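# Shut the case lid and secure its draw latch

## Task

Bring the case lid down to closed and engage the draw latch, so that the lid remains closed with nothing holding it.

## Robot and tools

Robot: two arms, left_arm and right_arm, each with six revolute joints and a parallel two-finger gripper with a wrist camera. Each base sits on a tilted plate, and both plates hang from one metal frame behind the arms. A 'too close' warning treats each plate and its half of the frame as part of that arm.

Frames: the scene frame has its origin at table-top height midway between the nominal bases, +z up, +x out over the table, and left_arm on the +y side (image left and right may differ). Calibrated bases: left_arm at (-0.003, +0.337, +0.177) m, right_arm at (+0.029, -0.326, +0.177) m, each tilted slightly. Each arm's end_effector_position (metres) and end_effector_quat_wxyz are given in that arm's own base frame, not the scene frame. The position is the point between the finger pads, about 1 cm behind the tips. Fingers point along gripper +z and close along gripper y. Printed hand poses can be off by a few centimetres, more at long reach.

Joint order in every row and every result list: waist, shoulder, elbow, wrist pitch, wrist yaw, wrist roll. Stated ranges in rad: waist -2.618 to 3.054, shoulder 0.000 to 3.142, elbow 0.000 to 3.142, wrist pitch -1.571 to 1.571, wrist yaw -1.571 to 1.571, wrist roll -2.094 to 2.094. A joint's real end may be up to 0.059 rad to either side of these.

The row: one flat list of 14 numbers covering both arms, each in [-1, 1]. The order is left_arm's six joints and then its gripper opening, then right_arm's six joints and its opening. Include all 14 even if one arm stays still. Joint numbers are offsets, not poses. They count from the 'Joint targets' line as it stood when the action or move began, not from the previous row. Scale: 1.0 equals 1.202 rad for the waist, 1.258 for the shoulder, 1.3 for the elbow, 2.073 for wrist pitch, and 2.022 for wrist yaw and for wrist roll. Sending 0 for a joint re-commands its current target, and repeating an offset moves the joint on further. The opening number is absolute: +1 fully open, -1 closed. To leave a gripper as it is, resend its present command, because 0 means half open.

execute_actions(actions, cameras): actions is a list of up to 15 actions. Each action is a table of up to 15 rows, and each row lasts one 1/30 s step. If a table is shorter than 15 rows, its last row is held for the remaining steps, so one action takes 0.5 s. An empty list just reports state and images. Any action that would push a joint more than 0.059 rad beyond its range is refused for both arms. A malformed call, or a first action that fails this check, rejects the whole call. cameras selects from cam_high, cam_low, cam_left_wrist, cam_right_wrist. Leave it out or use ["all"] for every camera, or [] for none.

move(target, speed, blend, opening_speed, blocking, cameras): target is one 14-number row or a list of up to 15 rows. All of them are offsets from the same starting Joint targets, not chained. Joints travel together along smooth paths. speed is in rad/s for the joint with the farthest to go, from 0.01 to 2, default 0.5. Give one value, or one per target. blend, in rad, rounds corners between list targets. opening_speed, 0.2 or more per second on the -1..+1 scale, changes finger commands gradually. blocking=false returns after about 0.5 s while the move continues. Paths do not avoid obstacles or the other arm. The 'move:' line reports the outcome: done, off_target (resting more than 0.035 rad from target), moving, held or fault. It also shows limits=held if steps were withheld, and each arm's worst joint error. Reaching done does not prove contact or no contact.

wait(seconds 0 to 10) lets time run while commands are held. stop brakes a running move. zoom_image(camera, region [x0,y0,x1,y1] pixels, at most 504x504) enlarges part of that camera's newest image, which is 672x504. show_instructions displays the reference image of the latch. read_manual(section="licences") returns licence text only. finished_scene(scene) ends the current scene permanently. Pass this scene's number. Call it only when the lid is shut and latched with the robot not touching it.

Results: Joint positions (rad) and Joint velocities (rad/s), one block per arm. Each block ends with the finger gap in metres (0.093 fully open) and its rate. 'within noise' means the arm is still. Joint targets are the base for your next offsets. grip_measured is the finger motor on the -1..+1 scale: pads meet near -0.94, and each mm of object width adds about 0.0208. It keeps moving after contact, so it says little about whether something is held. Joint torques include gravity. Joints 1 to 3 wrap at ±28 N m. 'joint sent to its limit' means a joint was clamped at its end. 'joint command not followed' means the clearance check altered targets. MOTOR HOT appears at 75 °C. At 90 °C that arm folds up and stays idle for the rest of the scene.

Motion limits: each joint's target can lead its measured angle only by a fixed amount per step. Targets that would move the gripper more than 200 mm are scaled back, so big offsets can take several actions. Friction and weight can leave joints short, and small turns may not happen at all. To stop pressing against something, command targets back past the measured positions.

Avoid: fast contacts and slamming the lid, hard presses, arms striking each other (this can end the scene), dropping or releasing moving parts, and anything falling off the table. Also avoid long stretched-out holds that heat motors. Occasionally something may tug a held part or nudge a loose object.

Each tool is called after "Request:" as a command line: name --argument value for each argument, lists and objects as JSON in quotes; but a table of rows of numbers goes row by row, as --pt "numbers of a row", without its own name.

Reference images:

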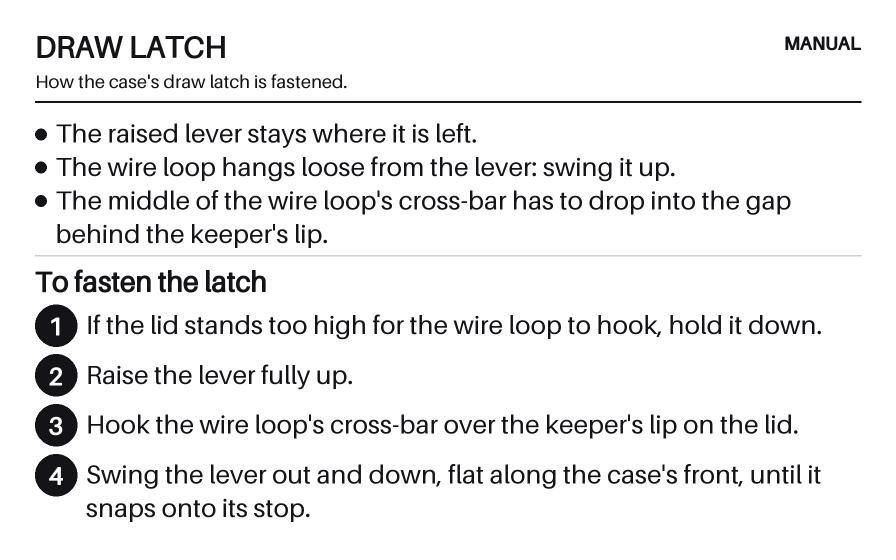

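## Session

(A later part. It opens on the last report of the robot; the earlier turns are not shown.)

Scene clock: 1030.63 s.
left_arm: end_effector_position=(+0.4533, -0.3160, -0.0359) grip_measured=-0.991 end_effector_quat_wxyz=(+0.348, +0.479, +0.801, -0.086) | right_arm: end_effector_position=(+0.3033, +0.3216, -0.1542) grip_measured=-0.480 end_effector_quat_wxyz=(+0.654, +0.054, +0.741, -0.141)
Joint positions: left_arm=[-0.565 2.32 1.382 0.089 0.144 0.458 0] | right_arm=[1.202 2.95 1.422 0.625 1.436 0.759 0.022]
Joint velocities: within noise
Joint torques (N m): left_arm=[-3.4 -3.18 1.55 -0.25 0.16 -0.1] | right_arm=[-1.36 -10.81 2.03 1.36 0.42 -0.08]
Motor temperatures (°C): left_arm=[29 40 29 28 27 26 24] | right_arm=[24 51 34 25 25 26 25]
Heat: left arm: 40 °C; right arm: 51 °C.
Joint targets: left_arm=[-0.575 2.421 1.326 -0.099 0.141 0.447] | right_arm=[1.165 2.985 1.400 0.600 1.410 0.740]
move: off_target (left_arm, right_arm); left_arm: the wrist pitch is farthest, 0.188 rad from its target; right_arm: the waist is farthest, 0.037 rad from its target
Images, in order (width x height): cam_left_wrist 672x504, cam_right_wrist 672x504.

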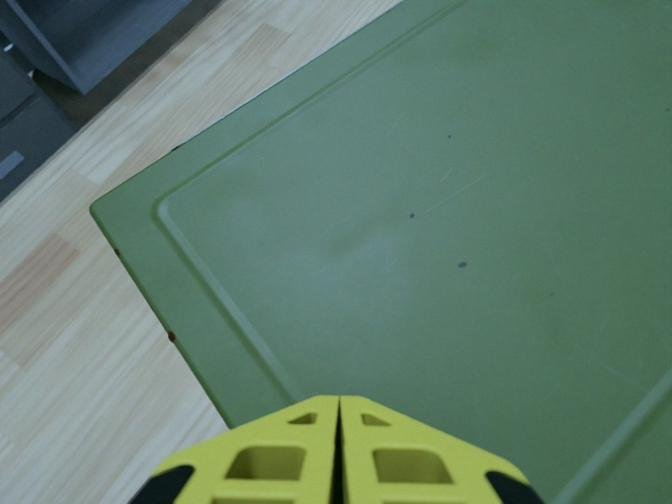

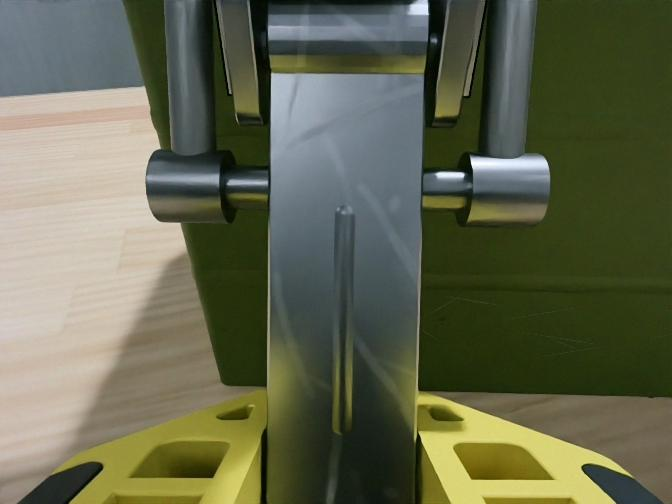

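Request:
move --pt "0 0 0 0 0 0 -1 0 0 0 0 0 0 -0.2" --pt "0 0 0 -0.12 0 0 -1 0.1539 -0.1653 0.1785 -0.616 -0.0984 0.4555 0.0" --pt "0 0 0 -0.12 0 0 -1 0.0915 -0.3219 0.1562 -0.6493 -0.2903 0.3927 0.0" --speed '[0.2,0.3,0.4]' --opening_speed 0.4 --cameras '["cam_right_wrist","cam_left_wrist"]'

Scene clock: 1053.07 s.
left_arm: end_effector_position=(+0.4495, -0.3143, -0.0384) grip_measured=-0.991 end_effector_quat_wxyz=(+0.329, +0.481, +0.808, -0.087) | right_arm: end_effector_position=(+0.2348, +0.3489, -0.1093) grip_measured=-0.002 end_effector_quat_wxyz=(+0.389, +0.088, +0.907, -0.135)
Joint positions: left_arm=[-0.565 2.321 1.402 0.03 0.147 0.458 0] | right_arm=[1.281 2.608 1.613 -0.735 0.838 1.545 0.045]
Joint velocities: within noise
Joint torques (N m): left_arm=[-3.36 -3.28 -0.39 -2.57 0.13 -0.11] | right_arm=[0.88 -17.11 4.36 0.27 0.58 -0.04]
Motor temperatures (°C): left_arm=[29 40 29 30 27 26 24] | right_arm=[24 56 34 26 25 26 24]
Heat: left arm: 40 °C; right arm: 56 °C.
Joint targets: left_arm=[-0.575 2.421 1.326 -0.347 0.141 0.447] | right_arm=[1.275 2.580 1.603 -0.746 0.823 1.534]
move: off_target (left_arm); left_arm: the wrist pitch is farthest, 0.377 rad from its target
Images, in order (width x height): cam_left_wrist 672x504, cam_right_wrist 672x504.

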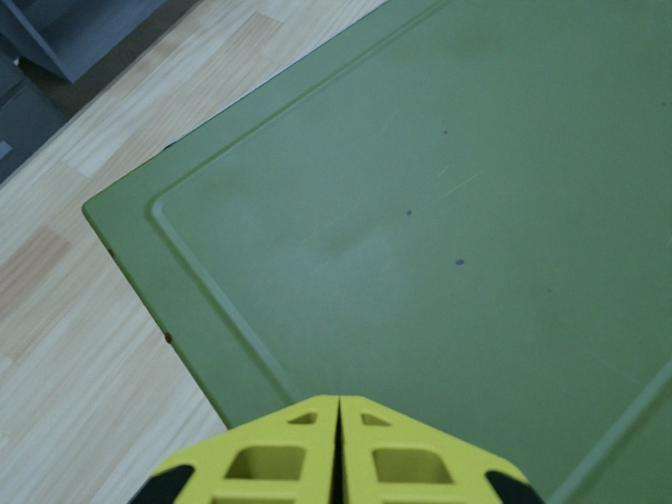

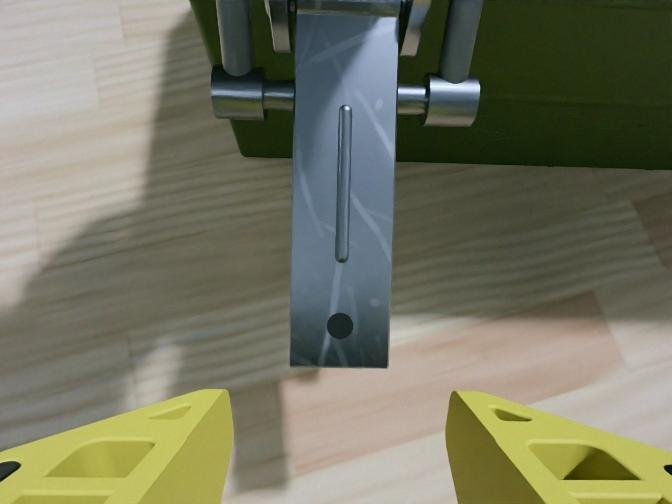

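Request:
move --pt "0 0 0 0 0 0 -1 -0.1248 -0.1017 0.0669 -0.0502 -0.1691 -0.0811 0.0" --pt "0 0 0 0 0 0 -1 -0.1564 -0.0231 0.0185 0.0106 -0.1597 -0.1024 0.0" --speed '[0.3,0.12]' --cameras '["cam_right_wrist","cam_left_wrist"]'

Scene clock: 1086.83 s.
left_arm: end_effector_position=(+0.4495, -0.3143, -0.0384) grip_measured=-0.991 end_effector_quat_wxyz=(+0.329, +0.481, +0.808, -0.087) | right_arm: end_effector_position=(+0.2459, +0.3414, -0.1006) grip_measured=-0.002 end_effector_quat_wxyz=(+0.308, +0.104, +0.935, -0.139)
Joint positions: left_arm=[-0.565 2.321 1.402 0.03 0.147 0.458 0] | right_arm=[1.201 2.546 1.625 -0.783 0.679 1.468 0.045]
Joint velocities: within noise
Joint torques (N m): left_arm=[-3.38 -3.29 -0.4 -2.58 0.12 -0.11] | right_arm=[1.72 -14.28 5.31 0.44 0.63 0.09]
Motor temperatures (°C): left_arm=[29 39 29 37 27 26 24] | right_arm=[24 66 36 25 25 26 24]
Heat: left arm: 39 °C; right arm: 66 °C.
Joint targets: left_arm=[-0.575 2.421 1.326 -0.347 0.141 0.447] | right_arm=[1.203 2.547 1.625 -0.783 0.679 1.469]
move: held (right_arm; a check stopped the path), off_target (left_arm); path passed 0 of 2 targets; limits=held; left_arm: the wrist pitch is farthest, 0.377 rad from its target; right_arm: the wrist yaw is farthest, 0.179 rad from its target
joint command not followed: on one or more control steps a check withheld the commanded joint targets of the right arm, and it was not sent them on those steps.
cause: the commanded joint targets, or the way to them, would bring a part of the robot too close to another arm (this arm's wrist (the part past the wrist pitch) and the left arm's forearm (the part past the elbow), at the place that arm is still heading or pushing toward).
Images, in order (width x height): cam_left_wrist 672x504, cam_right_wrist 672x504.

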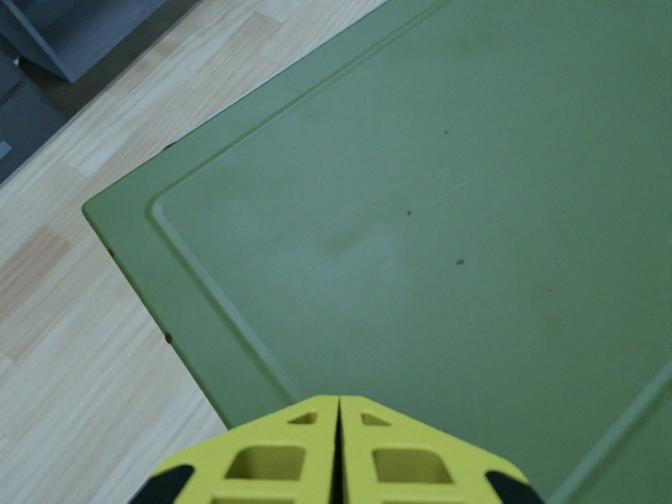

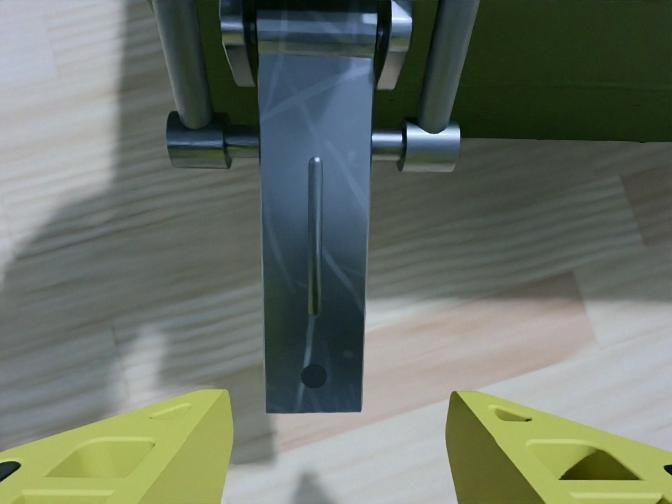

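Request:
move --target '[0,0,0,0,0,0,-1,-0.0458,0.0119,-0.0362,0.0642,0,-0.0465,0.0]' --speed 0.15 --cameras '["cam_right_wrist"]'

Scene clock: 1102.37 s.
left_arm: end_effector_position=(+0.4495, -0.3143, -0.0384) grip_measured=-0.991 end_effector_quat_wxyz=(+0.329, +0.481, +0.808, -0.087) | right_arm: end_effector_position=(+0.2668, +0.3422, -0.1083) grip_measured=-0.002 end_effector_quat_wxyz=(+0.312, +0.102, +0.937, -0.117)
Joint positions: left_arm=[-0.565 2.321 1.402 0.03 0.147 0.458 0] | right_arm=[1.155 2.546 1.593 -0.66 0.679 1.386 0.045]
Joint velocities: within noise
Joint torques (N m): left_arm=[-3.38 -3.28 -0.42 -2.59 0.12 -0.11] | right_arm=[1.1 -12.75 4.11 0.77 0.66 0]
Motor temperatures (°C): left_arm=[29 39 29 39 27 26 24] | right_arm=[24 63 36 24 25 26 24]
Heat: left arm: 39 °C; right arm: 63 °C.
Joint targets: left_arm=[-0.575 2.421 1.326 -0.347 0.141 0.447] | right_arm=[1.148 2.562 1.577 -0.650 0.679 1.375]
move: off_target (left_arm); left_arm: the wrist pitch is farthest, 0.377 rad from its target
Images, in order (width x height): cam_right_wrist 672x504.

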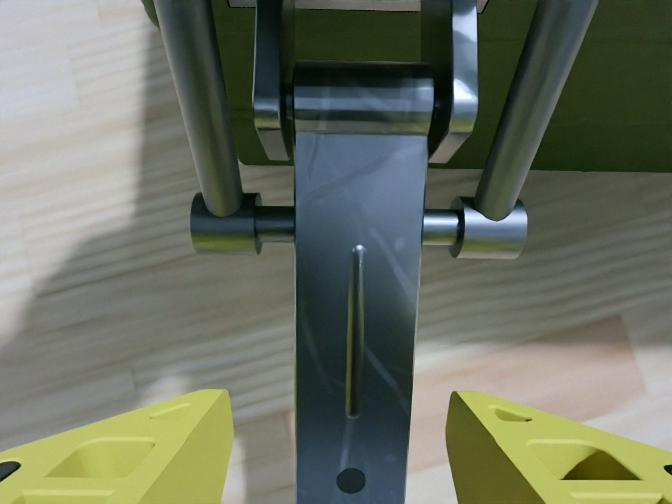

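Request:
move --pt "0 0 0 0 0 0 -1 0 -0.004 -0.0231 0.006 0 0 0.0" --pt "0 0 0 0 0 0 -1 0 -0.004 -0.0231 0.006 0 0 -0.75" --speed 0.15 --opening_speed 0.4 --cameras '["cam_right_wrist"]'

Scene clock: 1108.97 s.
left_arm: end_effector_position=(+0.4492, -0.3143, -0.0385) grip_measured=-0.991 end_effector_quat_wxyz=(+0.329, +0.482, +0.808, -0.088) | right_arm: end_effector_position=(+0.2650, +0.3385, -0.1143) grip_measured=-0.618 end_effector_quat_wxyz=(+0.312, +0.102, +0.937, -0.115)
Joint positions: left_arm=[-0.565 2.321 1.402 0.028 0.148 0.458 0] | right_arm=[1.155 2.546 1.562 -0.623 0.678 1.385 0.016]
Joint velocities: within noise
Joint torques (N m): left_arm=[-3.41 -3.28 -0.36 -2.56 0.12 -0.1] | right_arm=[1.09 -13.15 4.07 0.52 0.67 -0.01]
Motor temperatures (°C): left_arm=[29 39 29 39 27 26 24] | right_arm=[24 62 36 25 25 26 24]
Heat: left arm: 39 °C; right arm: 62 °C.
Joint targets: left_arm=[-0.575 2.421 1.326 -0.347 0.141 0.447] | right_arm=[1.148 2.557 1.547 -0.638 0.679 1.375]
move: off_target (left_arm); left_arm: the wrist pitch is farthest, 0.375 rad from its target
Images, in order (width x height): cam_right_wrist 672x504.

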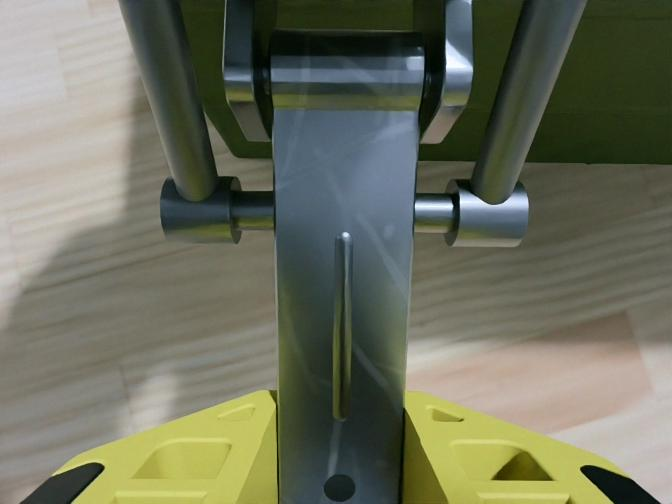

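Request:
move --pt "0 0 0 0 0 0 -1 0.0349 0.0739 0.0062 0.0304 0.0598 0.0049 -0.75" --pt "0 0 0 0 0 0 -1 0.0682 0.1733 -0.0092 0.1148 0.1934 0.0074 -0.75" --pt "0 0 0 0 0 0 -1 0.0724 0.2687 -0.0362 0.2644 0.3022 -0.0692 -0.75" --speed 0.15 --blend 0.03 --cameras '["cam_right_wrist","cam_left_wrist"]'

Scene clock: 1137.37 s.
left_arm: end_effector_position=(+0.4484, -0.3139, -0.0392) grip_measured=-0.991 end_effector_quat_wxyz=(+0.326, +0.482, +0.808, -0.088) | right_arm: end_effector_position=(+0.2899, +0.3270, -0.1466) grip_measured=-0.618 end_effector_quat_wxyz=(+0.607, +0.059, +0.780, -0.143)
Joint positions: left_arm=[-0.565 2.321 1.402 0.024 0.149 0.458 0] | right_arm=[1.23 2.854 1.519 -0.09 1.344 1.264 0.016]
Joint velocities: within noise
Joint torques (N m): left_arm=[-3.32 -3.29 -0.38 -2.52 0.11 -0.1] | right_arm=[1.81 -10.5 2.7 0.99 0.3 -0.16]
Motor temperatures (°C): left_arm=[29 39 29 41 26 26 24] | right_arm=[24 58 35 24 25 26 25]
Heat: left arm: 41 °C; right arm: 58 °C.
Joint targets: left_arm=[-0.575 2.421 1.326 -0.347 0.141 0.447] | right_arm=[1.235 2.895 1.500 -0.090 1.290 1.235]
move: off_target (left_arm, right_arm); left_arm: the wrist pitch is farthest, 0.371 rad from its target; right_arm: the wrist yaw is farthest, 0.054 rad from its target
Images, in order (width x height): cam_left_wrist 672x504, cam_right_wrist 672x504.

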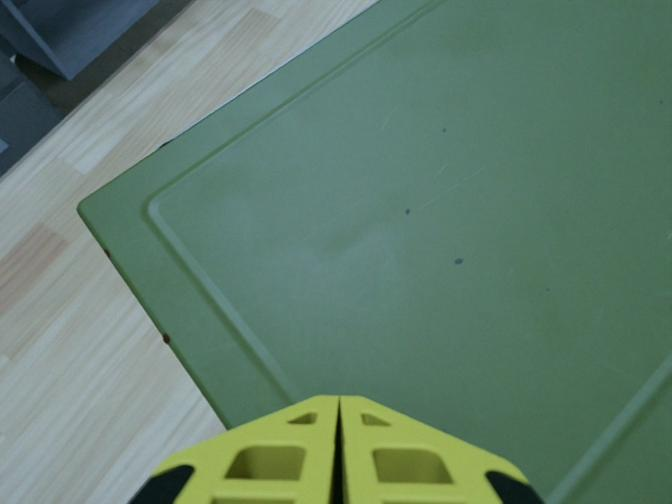

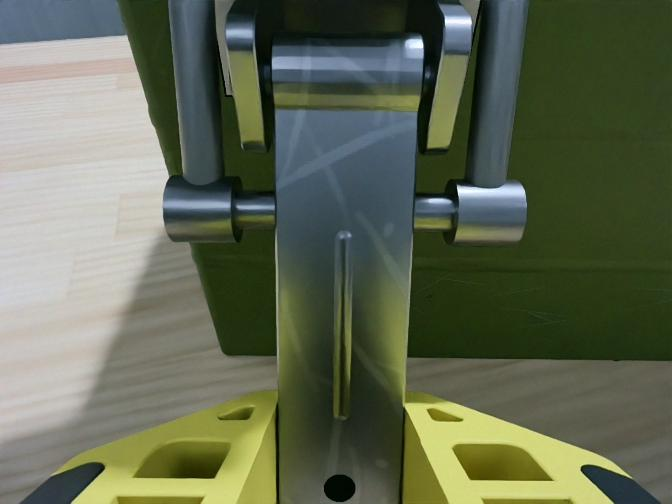

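Request:
move --pt "0 0 0 0 0 0 -1 -0.0083 0.0358 -0.0346 0.1327 0.0346 -0.094 -0.75" --pt "0 0 0 0 0 0 -1 -0.025 0.0596 -0.0692 0.2774 0.0544 -0.2003 -0.75" --speed 0.15 --blend 0.03 --cameras '["cam_right_wrist","cam_left_wrist"]'

Scene clock: 1146.37 s.
left_arm: end_effector_position=(+0.4482, -0.3139, -0.0394) grip_measured=-0.991 end_effector_quat_wxyz=(+0.326, +0.482, +0.809, -0.088) | right_arm: end_effector_position=(+0.2973, +0.3241, -0.1504) grip_measured=-0.618 end_effector_quat_wxyz=(+0.655, +0.051, +0.740, -0.145)
Joint positions: left_arm=[-0.565 2.321 1.402 0.023 0.149 0.458 0] | right_arm=[1.219 2.931 1.432 0.504 1.451 0.842 0.016]
Joint velocities: within noise
Joint torques (N m): left_arm=[-3.44 -3.23 -0.42 -2.5 0.1 -0.11] | right_arm=[0.42 -10.5 2.09 1.29 0.2 -0.01]
Motor temperatures (°C): left_arm=[29 39 28 41 26 26 24] | right_arm=[24 57 35 25 25 26 25]
Heat: left arm: 41 °C; right arm: 57 °C.
Joint targets: left_arm=[-0.575 2.421 1.326 -0.347 0.141 0.447] | right_arm=[1.205 2.970 1.410 0.485 1.400 0.830]
move: off_target (left_arm, right_arm); left_arm: the wrist pitch is farthest, 0.370 rad from its target; right_arm: the wrist yaw is farthest, 0.051 rad from its target
Images, in order (width x height): cam_left_wrist 672x504, cam_right_wrist 672x504.

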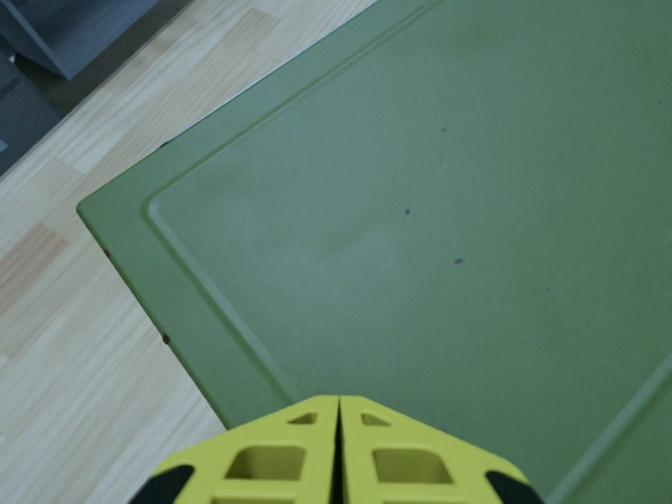

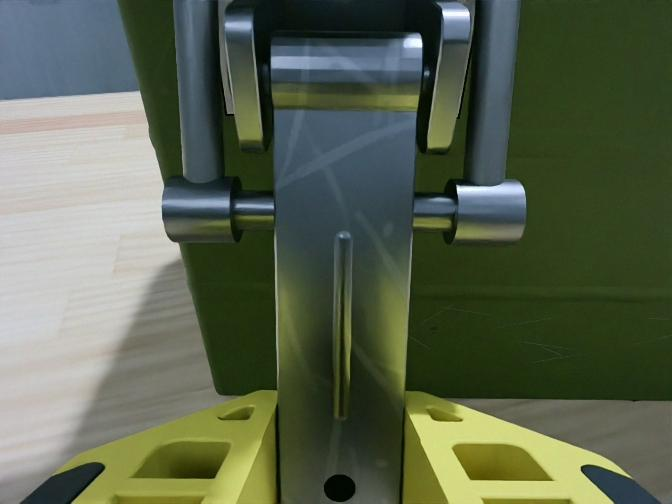

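Request:
move --target '[0,0,0,0,0,0,-1,-0.012,0.0,0,0,0,0,-0.48]' --speed 0.1 --opening_speed 0.2 --cameras '["cam_right_wrist","cam_left_wrist"]'

Scene clock: 1151.60 s.
left_arm: end_effector_position=(+0.4415, -0.3139, -0.0397) grip_measured=-0.991 end_effector_quat_wxyz=(+0.313, +0.486, +0.810, -0.098) | right_arm: end_effector_position=(+0.3102, +0.3137, -0.1546) grip_measured=-0.480 end_effector_quat_wxyz=(+0.646, +0.062, +0.745, -0.151)
Joint positions: left_arm=[-0.565 2.312 1.402 -0.012 0.171 0.458 0] | right_arm=[1.178 2.935 1.431 0.514 1.428 0.838 0.022]
Joint velocities: within noise
Joint torques (N m): left_arm=[-3.4 -2.45 -0.4 -2.12 -0.1 -0.1] | right_arm=[2.47 -10.84 2.06 1.24 0.45 0]
Motor temperatures (°C): left_arm=[29 39 28 41 26 26 24] | right_arm=[24 56 35 25 25 26 25]
Heat: left arm: 41 °C; right arm: 56 °C.
Joint targets: left_arm=[-0.575 2.421 1.326 -0.347 0.141 0.447] | right_arm=[1.191 2.970 1.410 0.485 1.400 0.830]
move: off_target (left_arm); left_arm: the wrist pitch is farthest, 0.335 rad from its target
Images, in order (width x height): cam_left_wrist 672x504, cam_right_wrist 672x504.

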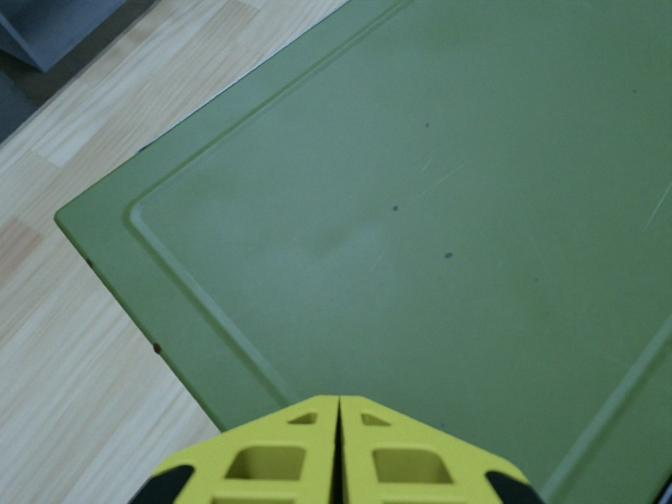

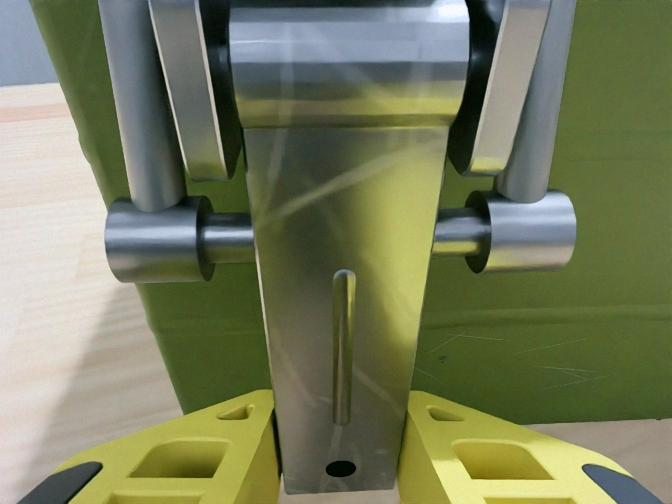

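Request:
move --target '[0,0,0,0,0,0,-1,0,0.0,0,0,0,0,0.0]' --speed 0.1 --opening_speed 0.3 --cameras '["cam_right_wrist"]'

Scene clock: 1155.83 s.
left_arm: end_effector_position=(+0.4414, -0.3139, -0.0397) grip_measured=-0.991 end_effector_quat_wxyz=(+0.312, +0.486, +0.810, -0.098) | right_arm: end_effector_position=(+0.3047, +0.3109, -0.1633) grip_measured=-0.002 end_effector_quat_wxyz=(+0.639, +0.045, +0.751, -0.157)
Joint positions: left_arm=[-0.565 2.312 1.402 -0.012 0.172 0.458 0] | right_arm=[1.188 2.948 1.423 0.5 1.414 0.838 0.045]
Joint velocities: within noise
Joint torques (N m): left_arm=[-3.4 -2.47 -0.46 -2.11 -0.1 -0.11] | right_arm=[1.74 -12.03 2.58 1.37 0.61 0.01]
Motor temperatures (°C): left_arm=[29 39 28 41 26 26 24] | right_arm=[24 55 34 25 25 26 25]
Heat: left arm: 41 °C; right arm: 55 °C.
Joint targets: left_arm=[-0.575 2.421 1.326 -0.347 0.141 0.447] | right_arm=[1.191 2.970 1.410 0.485 1.400 0.830]
move: off_target (left_arm); left_arm: the wrist pitch is farthest, 0.335 rad from its target
Images, in order (width x height): cam_right_wrist 672x504.

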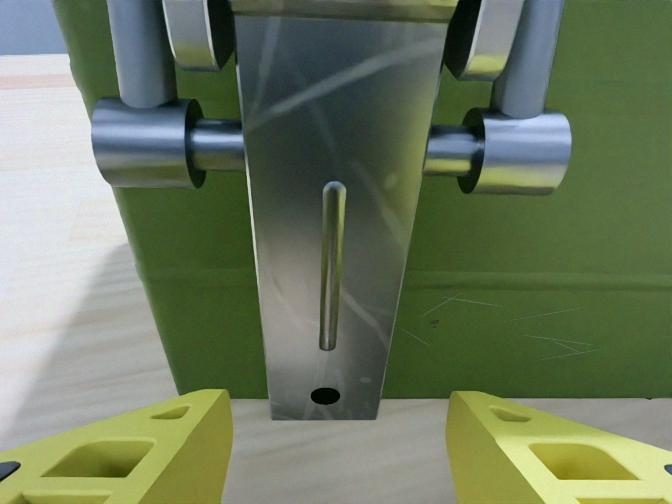

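Request:
move --pt "0 0 0 0 0 0 -1 0.1323 -0.1534 0.1708 -0.5605 -0.0935 0.411 0.0" --pt "0.0183 -0.1733 0.0877 0.0463 0.0054 0.0148 -1 0.2238 -0.5032 -0.0185 -0.6102 -0.1449 0.3571 0.0" --speed 0.4 --blend 0.03 --cameras '["cam_right_wrist","cam_left_wrist"]'

Request:
zoom_image --camera "cam_right_wrist" --region '[180, 100, 500, 440]'

Scene clock: 1165.10 s.
left_arm: end_effector_position=(+0.4226, -0.2990, -0.0288) grip_measured=-0.991 end_effector_quat_wxyz=(+0.257, +0.492, +0.827, -0.093) | right_arm: end_effector_position=(+0.1937, +0.3561, -0.0107) grip_measured=-0.002 end_effector_quat_wxyz=(+0.526, +0.005, +0.845, -0.096)
Joint positions: left_arm=[-0.562 2.251 1.42 -0.21 0.167 0.466 0] | right_arm=[1.457 2.359 1.405 -0.767 1.123 1.563 0.045]
Joint velocities: within noise
Joint torques (N m): left_arm=[-1.74 -16.2 8.99 1.21 0.06 0.15] | right_arm=[1.16 -14.87 3.82 0.29 0.71 -0.02]
Motor temperatures (°C): left_arm=[29 40 28 39 26 26 24] | right_arm=[24 57 34 25 25 26 24]
Heat: left arm: 40 °C; right arm: 57 °C.
Joint targets: left_arm=[-0.553 2.203 1.440 -0.251 0.152 0.477] | right_arm=[1.460 2.337 1.386 -0.780 1.107 1.552]
move: off_target (left_arm); left_arm: the shoulder is farthest, 0.048 rad from its target
Images, in order (width x height): cam_left_wrist 672x504, cam_right_wrist 672x504.

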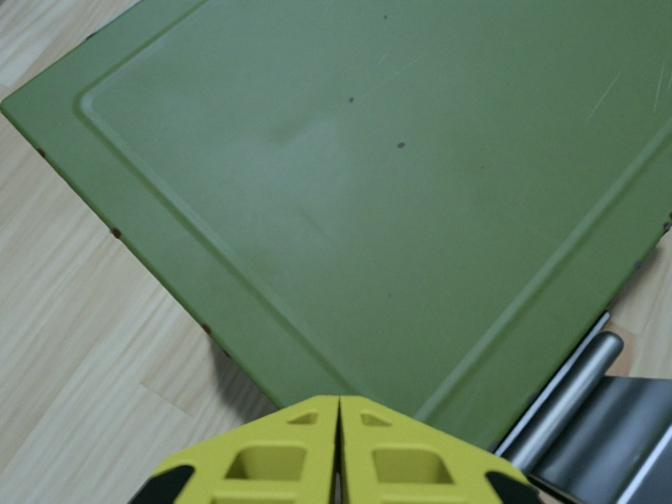

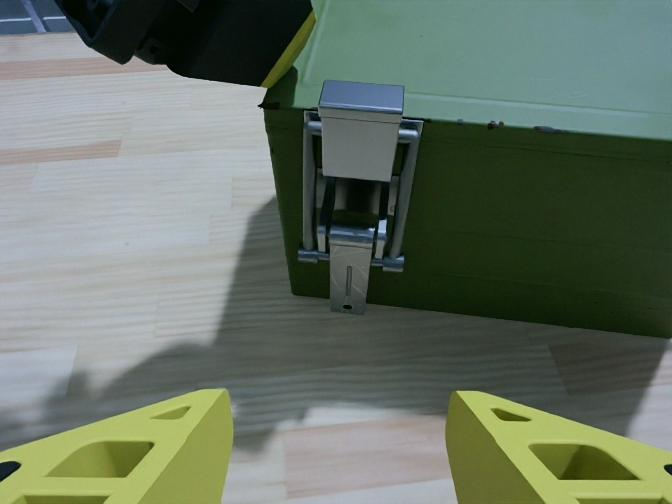

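Scaled by 1.482 from the camera's 672x504 image, which has a finer 960x720 frame.

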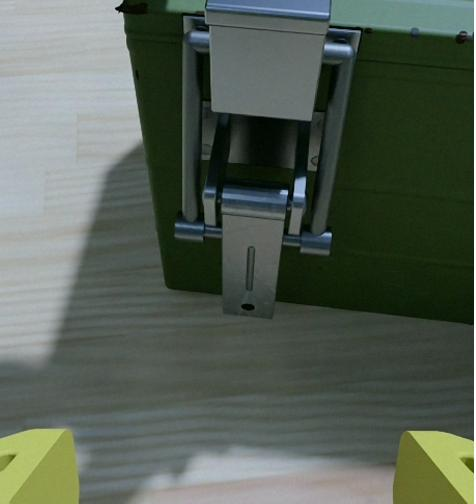

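Request:
wait --seconds 0.2

Request:
zoom_image --camera "cam_right_wrist" --region '[180, 60, 520, 400]'

Request:
zoom_image --camera "cam_left_wrist" --region '[150, 50, 550, 350]'

Scene clock: 1170.77 s.
left_arm: end_effector_position=(+0.4226, -0.2989, -0.0288) grip_measured=-0.991 end_effector_quat_wxyz=(+0.257, +0.492, +0.827, -0.093) | right_arm: end_effector_position=(+0.1936, +0.3559, -0.0108) grip_measured=-0.002 end_effector_quat_wxyz=(+0.526, +0.004, +0.845, -0.097)
Joint positions: left_arm=[-0.562 2.251 1.42 -0.211 0.167 0.466 0] | right_arm=[1.457 2.359 1.405 -0.769 1.122 1.562 0.045]
Joint velocities: within noise
Joint torques (N m): left_arm=[-1.76 -16.18 8.94 1.21 0.06 0.14] | right_arm=[1.14 -14.87 3.82 0.33 0.72 -0.01]
Motor temperatures (°C): left_arm=[29 47 29 38 26 26 24] | right_arm=[24 58 35 25 25 26 24]
Heat: left arm: 47 °C; right arm: 58 °C.
Joint targets: left_arm=[-0.553 2.203 1.440 -0.251 0.152 0.477] | right_arm=[1.460 2.337 1.386 -0.780 1.107 1.552]
Tool commands: left_gripper/opening=-1.0 right_gripper/opening=+0.0
wait: 0.20 s; at rest from the start

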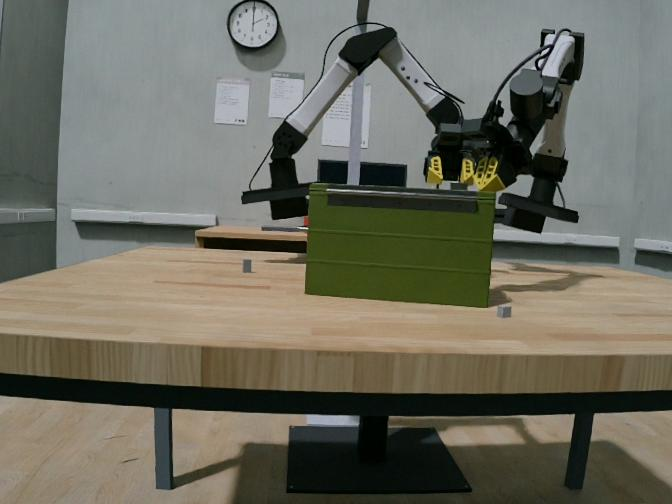

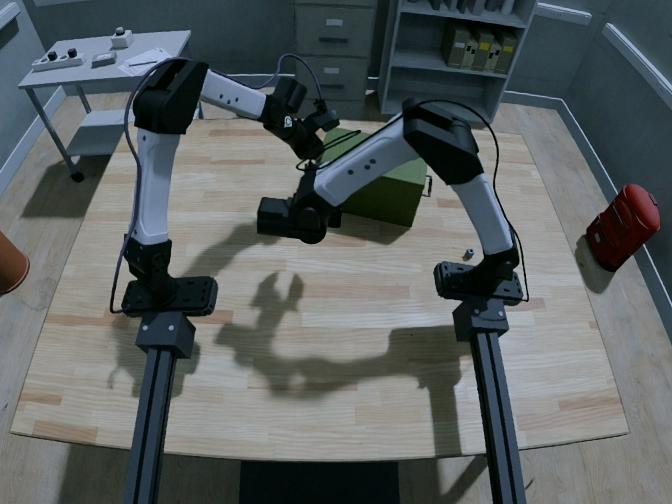

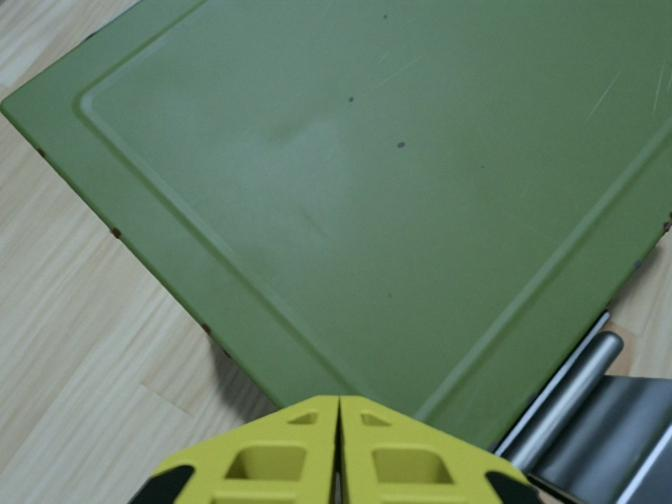

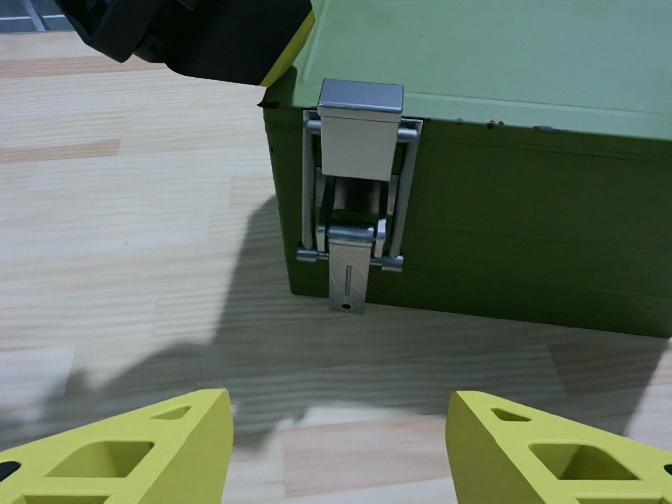

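Scaled by 1.482 from the camera's 672x504 image, which has a finer 960x720 frame.

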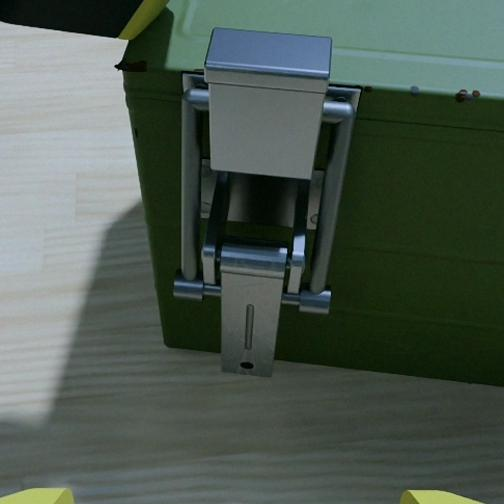

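Scaled by 1.260 from the camera's 672x504 image, which has a finer 960x720 frame.

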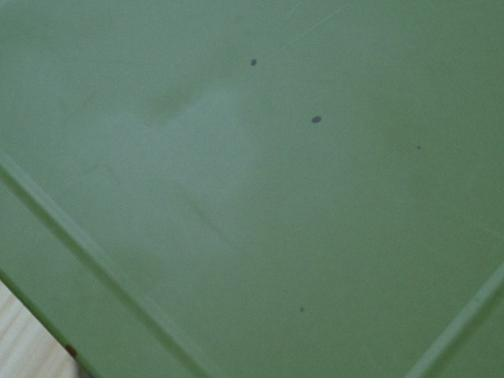

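Request:
move --pt "0.202 -0.082 -0.146 0.073 0.301 0.170 -1 0 0 0 0 0 0 0" --pt "0.406 0.030 -0.439 0.242 0.602 0.336 -1 0 0 0 0 0 0 0" --speed 0.7 --blend 0.15 --cameras '["cam_left_wrist"]'

Request:
zoom_image --camera "cam_left_wrist" --region '[250, 170, 450, 410]'

Scene clock: 1177.03 s.
left_arm: end_effector_position=(+0.3271, -0.1875, -0.0046) grip_measured=-0.991 end_effector_quat_wxyz=(+0.460, +0.546, +0.546, -0.439) | right_arm: end_effector_position=(+0.1936, +0.3558, -0.0108) grip_measured=-0.002 end_effector_quat_wxyz=(+0.526, +0.004, +0.845, -0.097)
Joint positions: left_arm=[-0.069 2.233 0.873 0.228 1.356 1.145 0] | right_arm=[1.457 2.359 1.405 -0.769 1.122 1.562 0.045]
Joint velocities: within noise
Joint torques (N m): left_arm=[-1.8 -8.58 3.33 1.32 0.65 0.14] | right_arm=[1.14 -14.87 3.84 0.34 0.72 -0.01]
Motor temperatures (°C): left_arm=[29 51 29 37 27 26 24] | right_arm=[24 59 35 25 25 26 24]
Heat: left arm: 51 °C; right arm: 59 °C.
Joint targets: left_arm=[-0.065 2.240 0.869 0.251 1.369 1.156] | right_arm=[1.460 2.337 1.386 -0.780 1.107 1.552]
move: done
Images, in order (width x height): cam_left_wrist 672x504.

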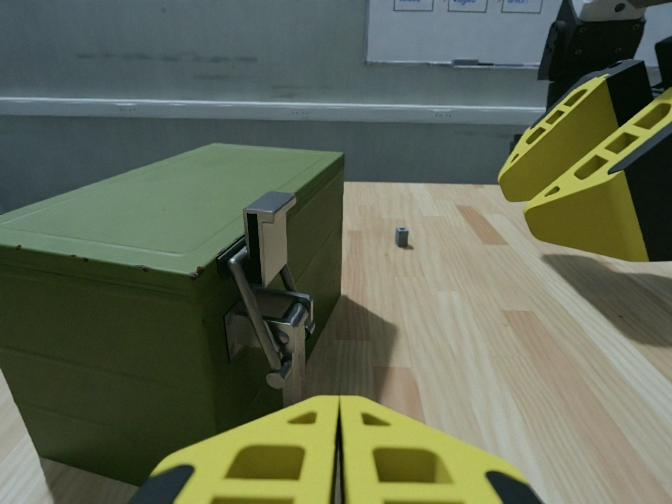

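Scaled by 2.100 from the camera's 672x504 image, which has a finer 960x720 frame.

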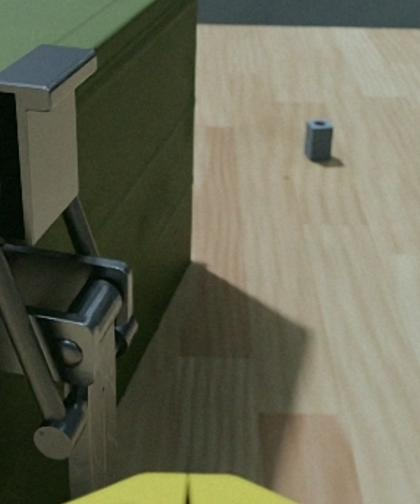

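Request:
zoom_image --camera "cam_left_wrist" --region '[190, 170, 350, 410]'

Scaled by 2.100 from the camera's 672x504 image, which has a finer 960x720 frame.

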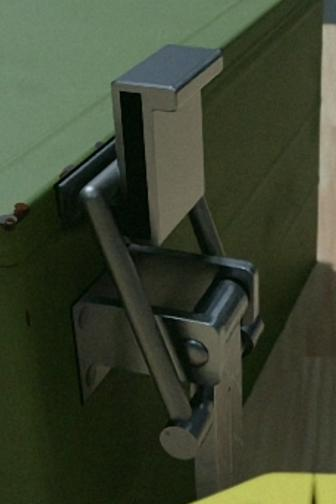

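Request:
finished_scene --scene 2

The scene is finished: the task was done.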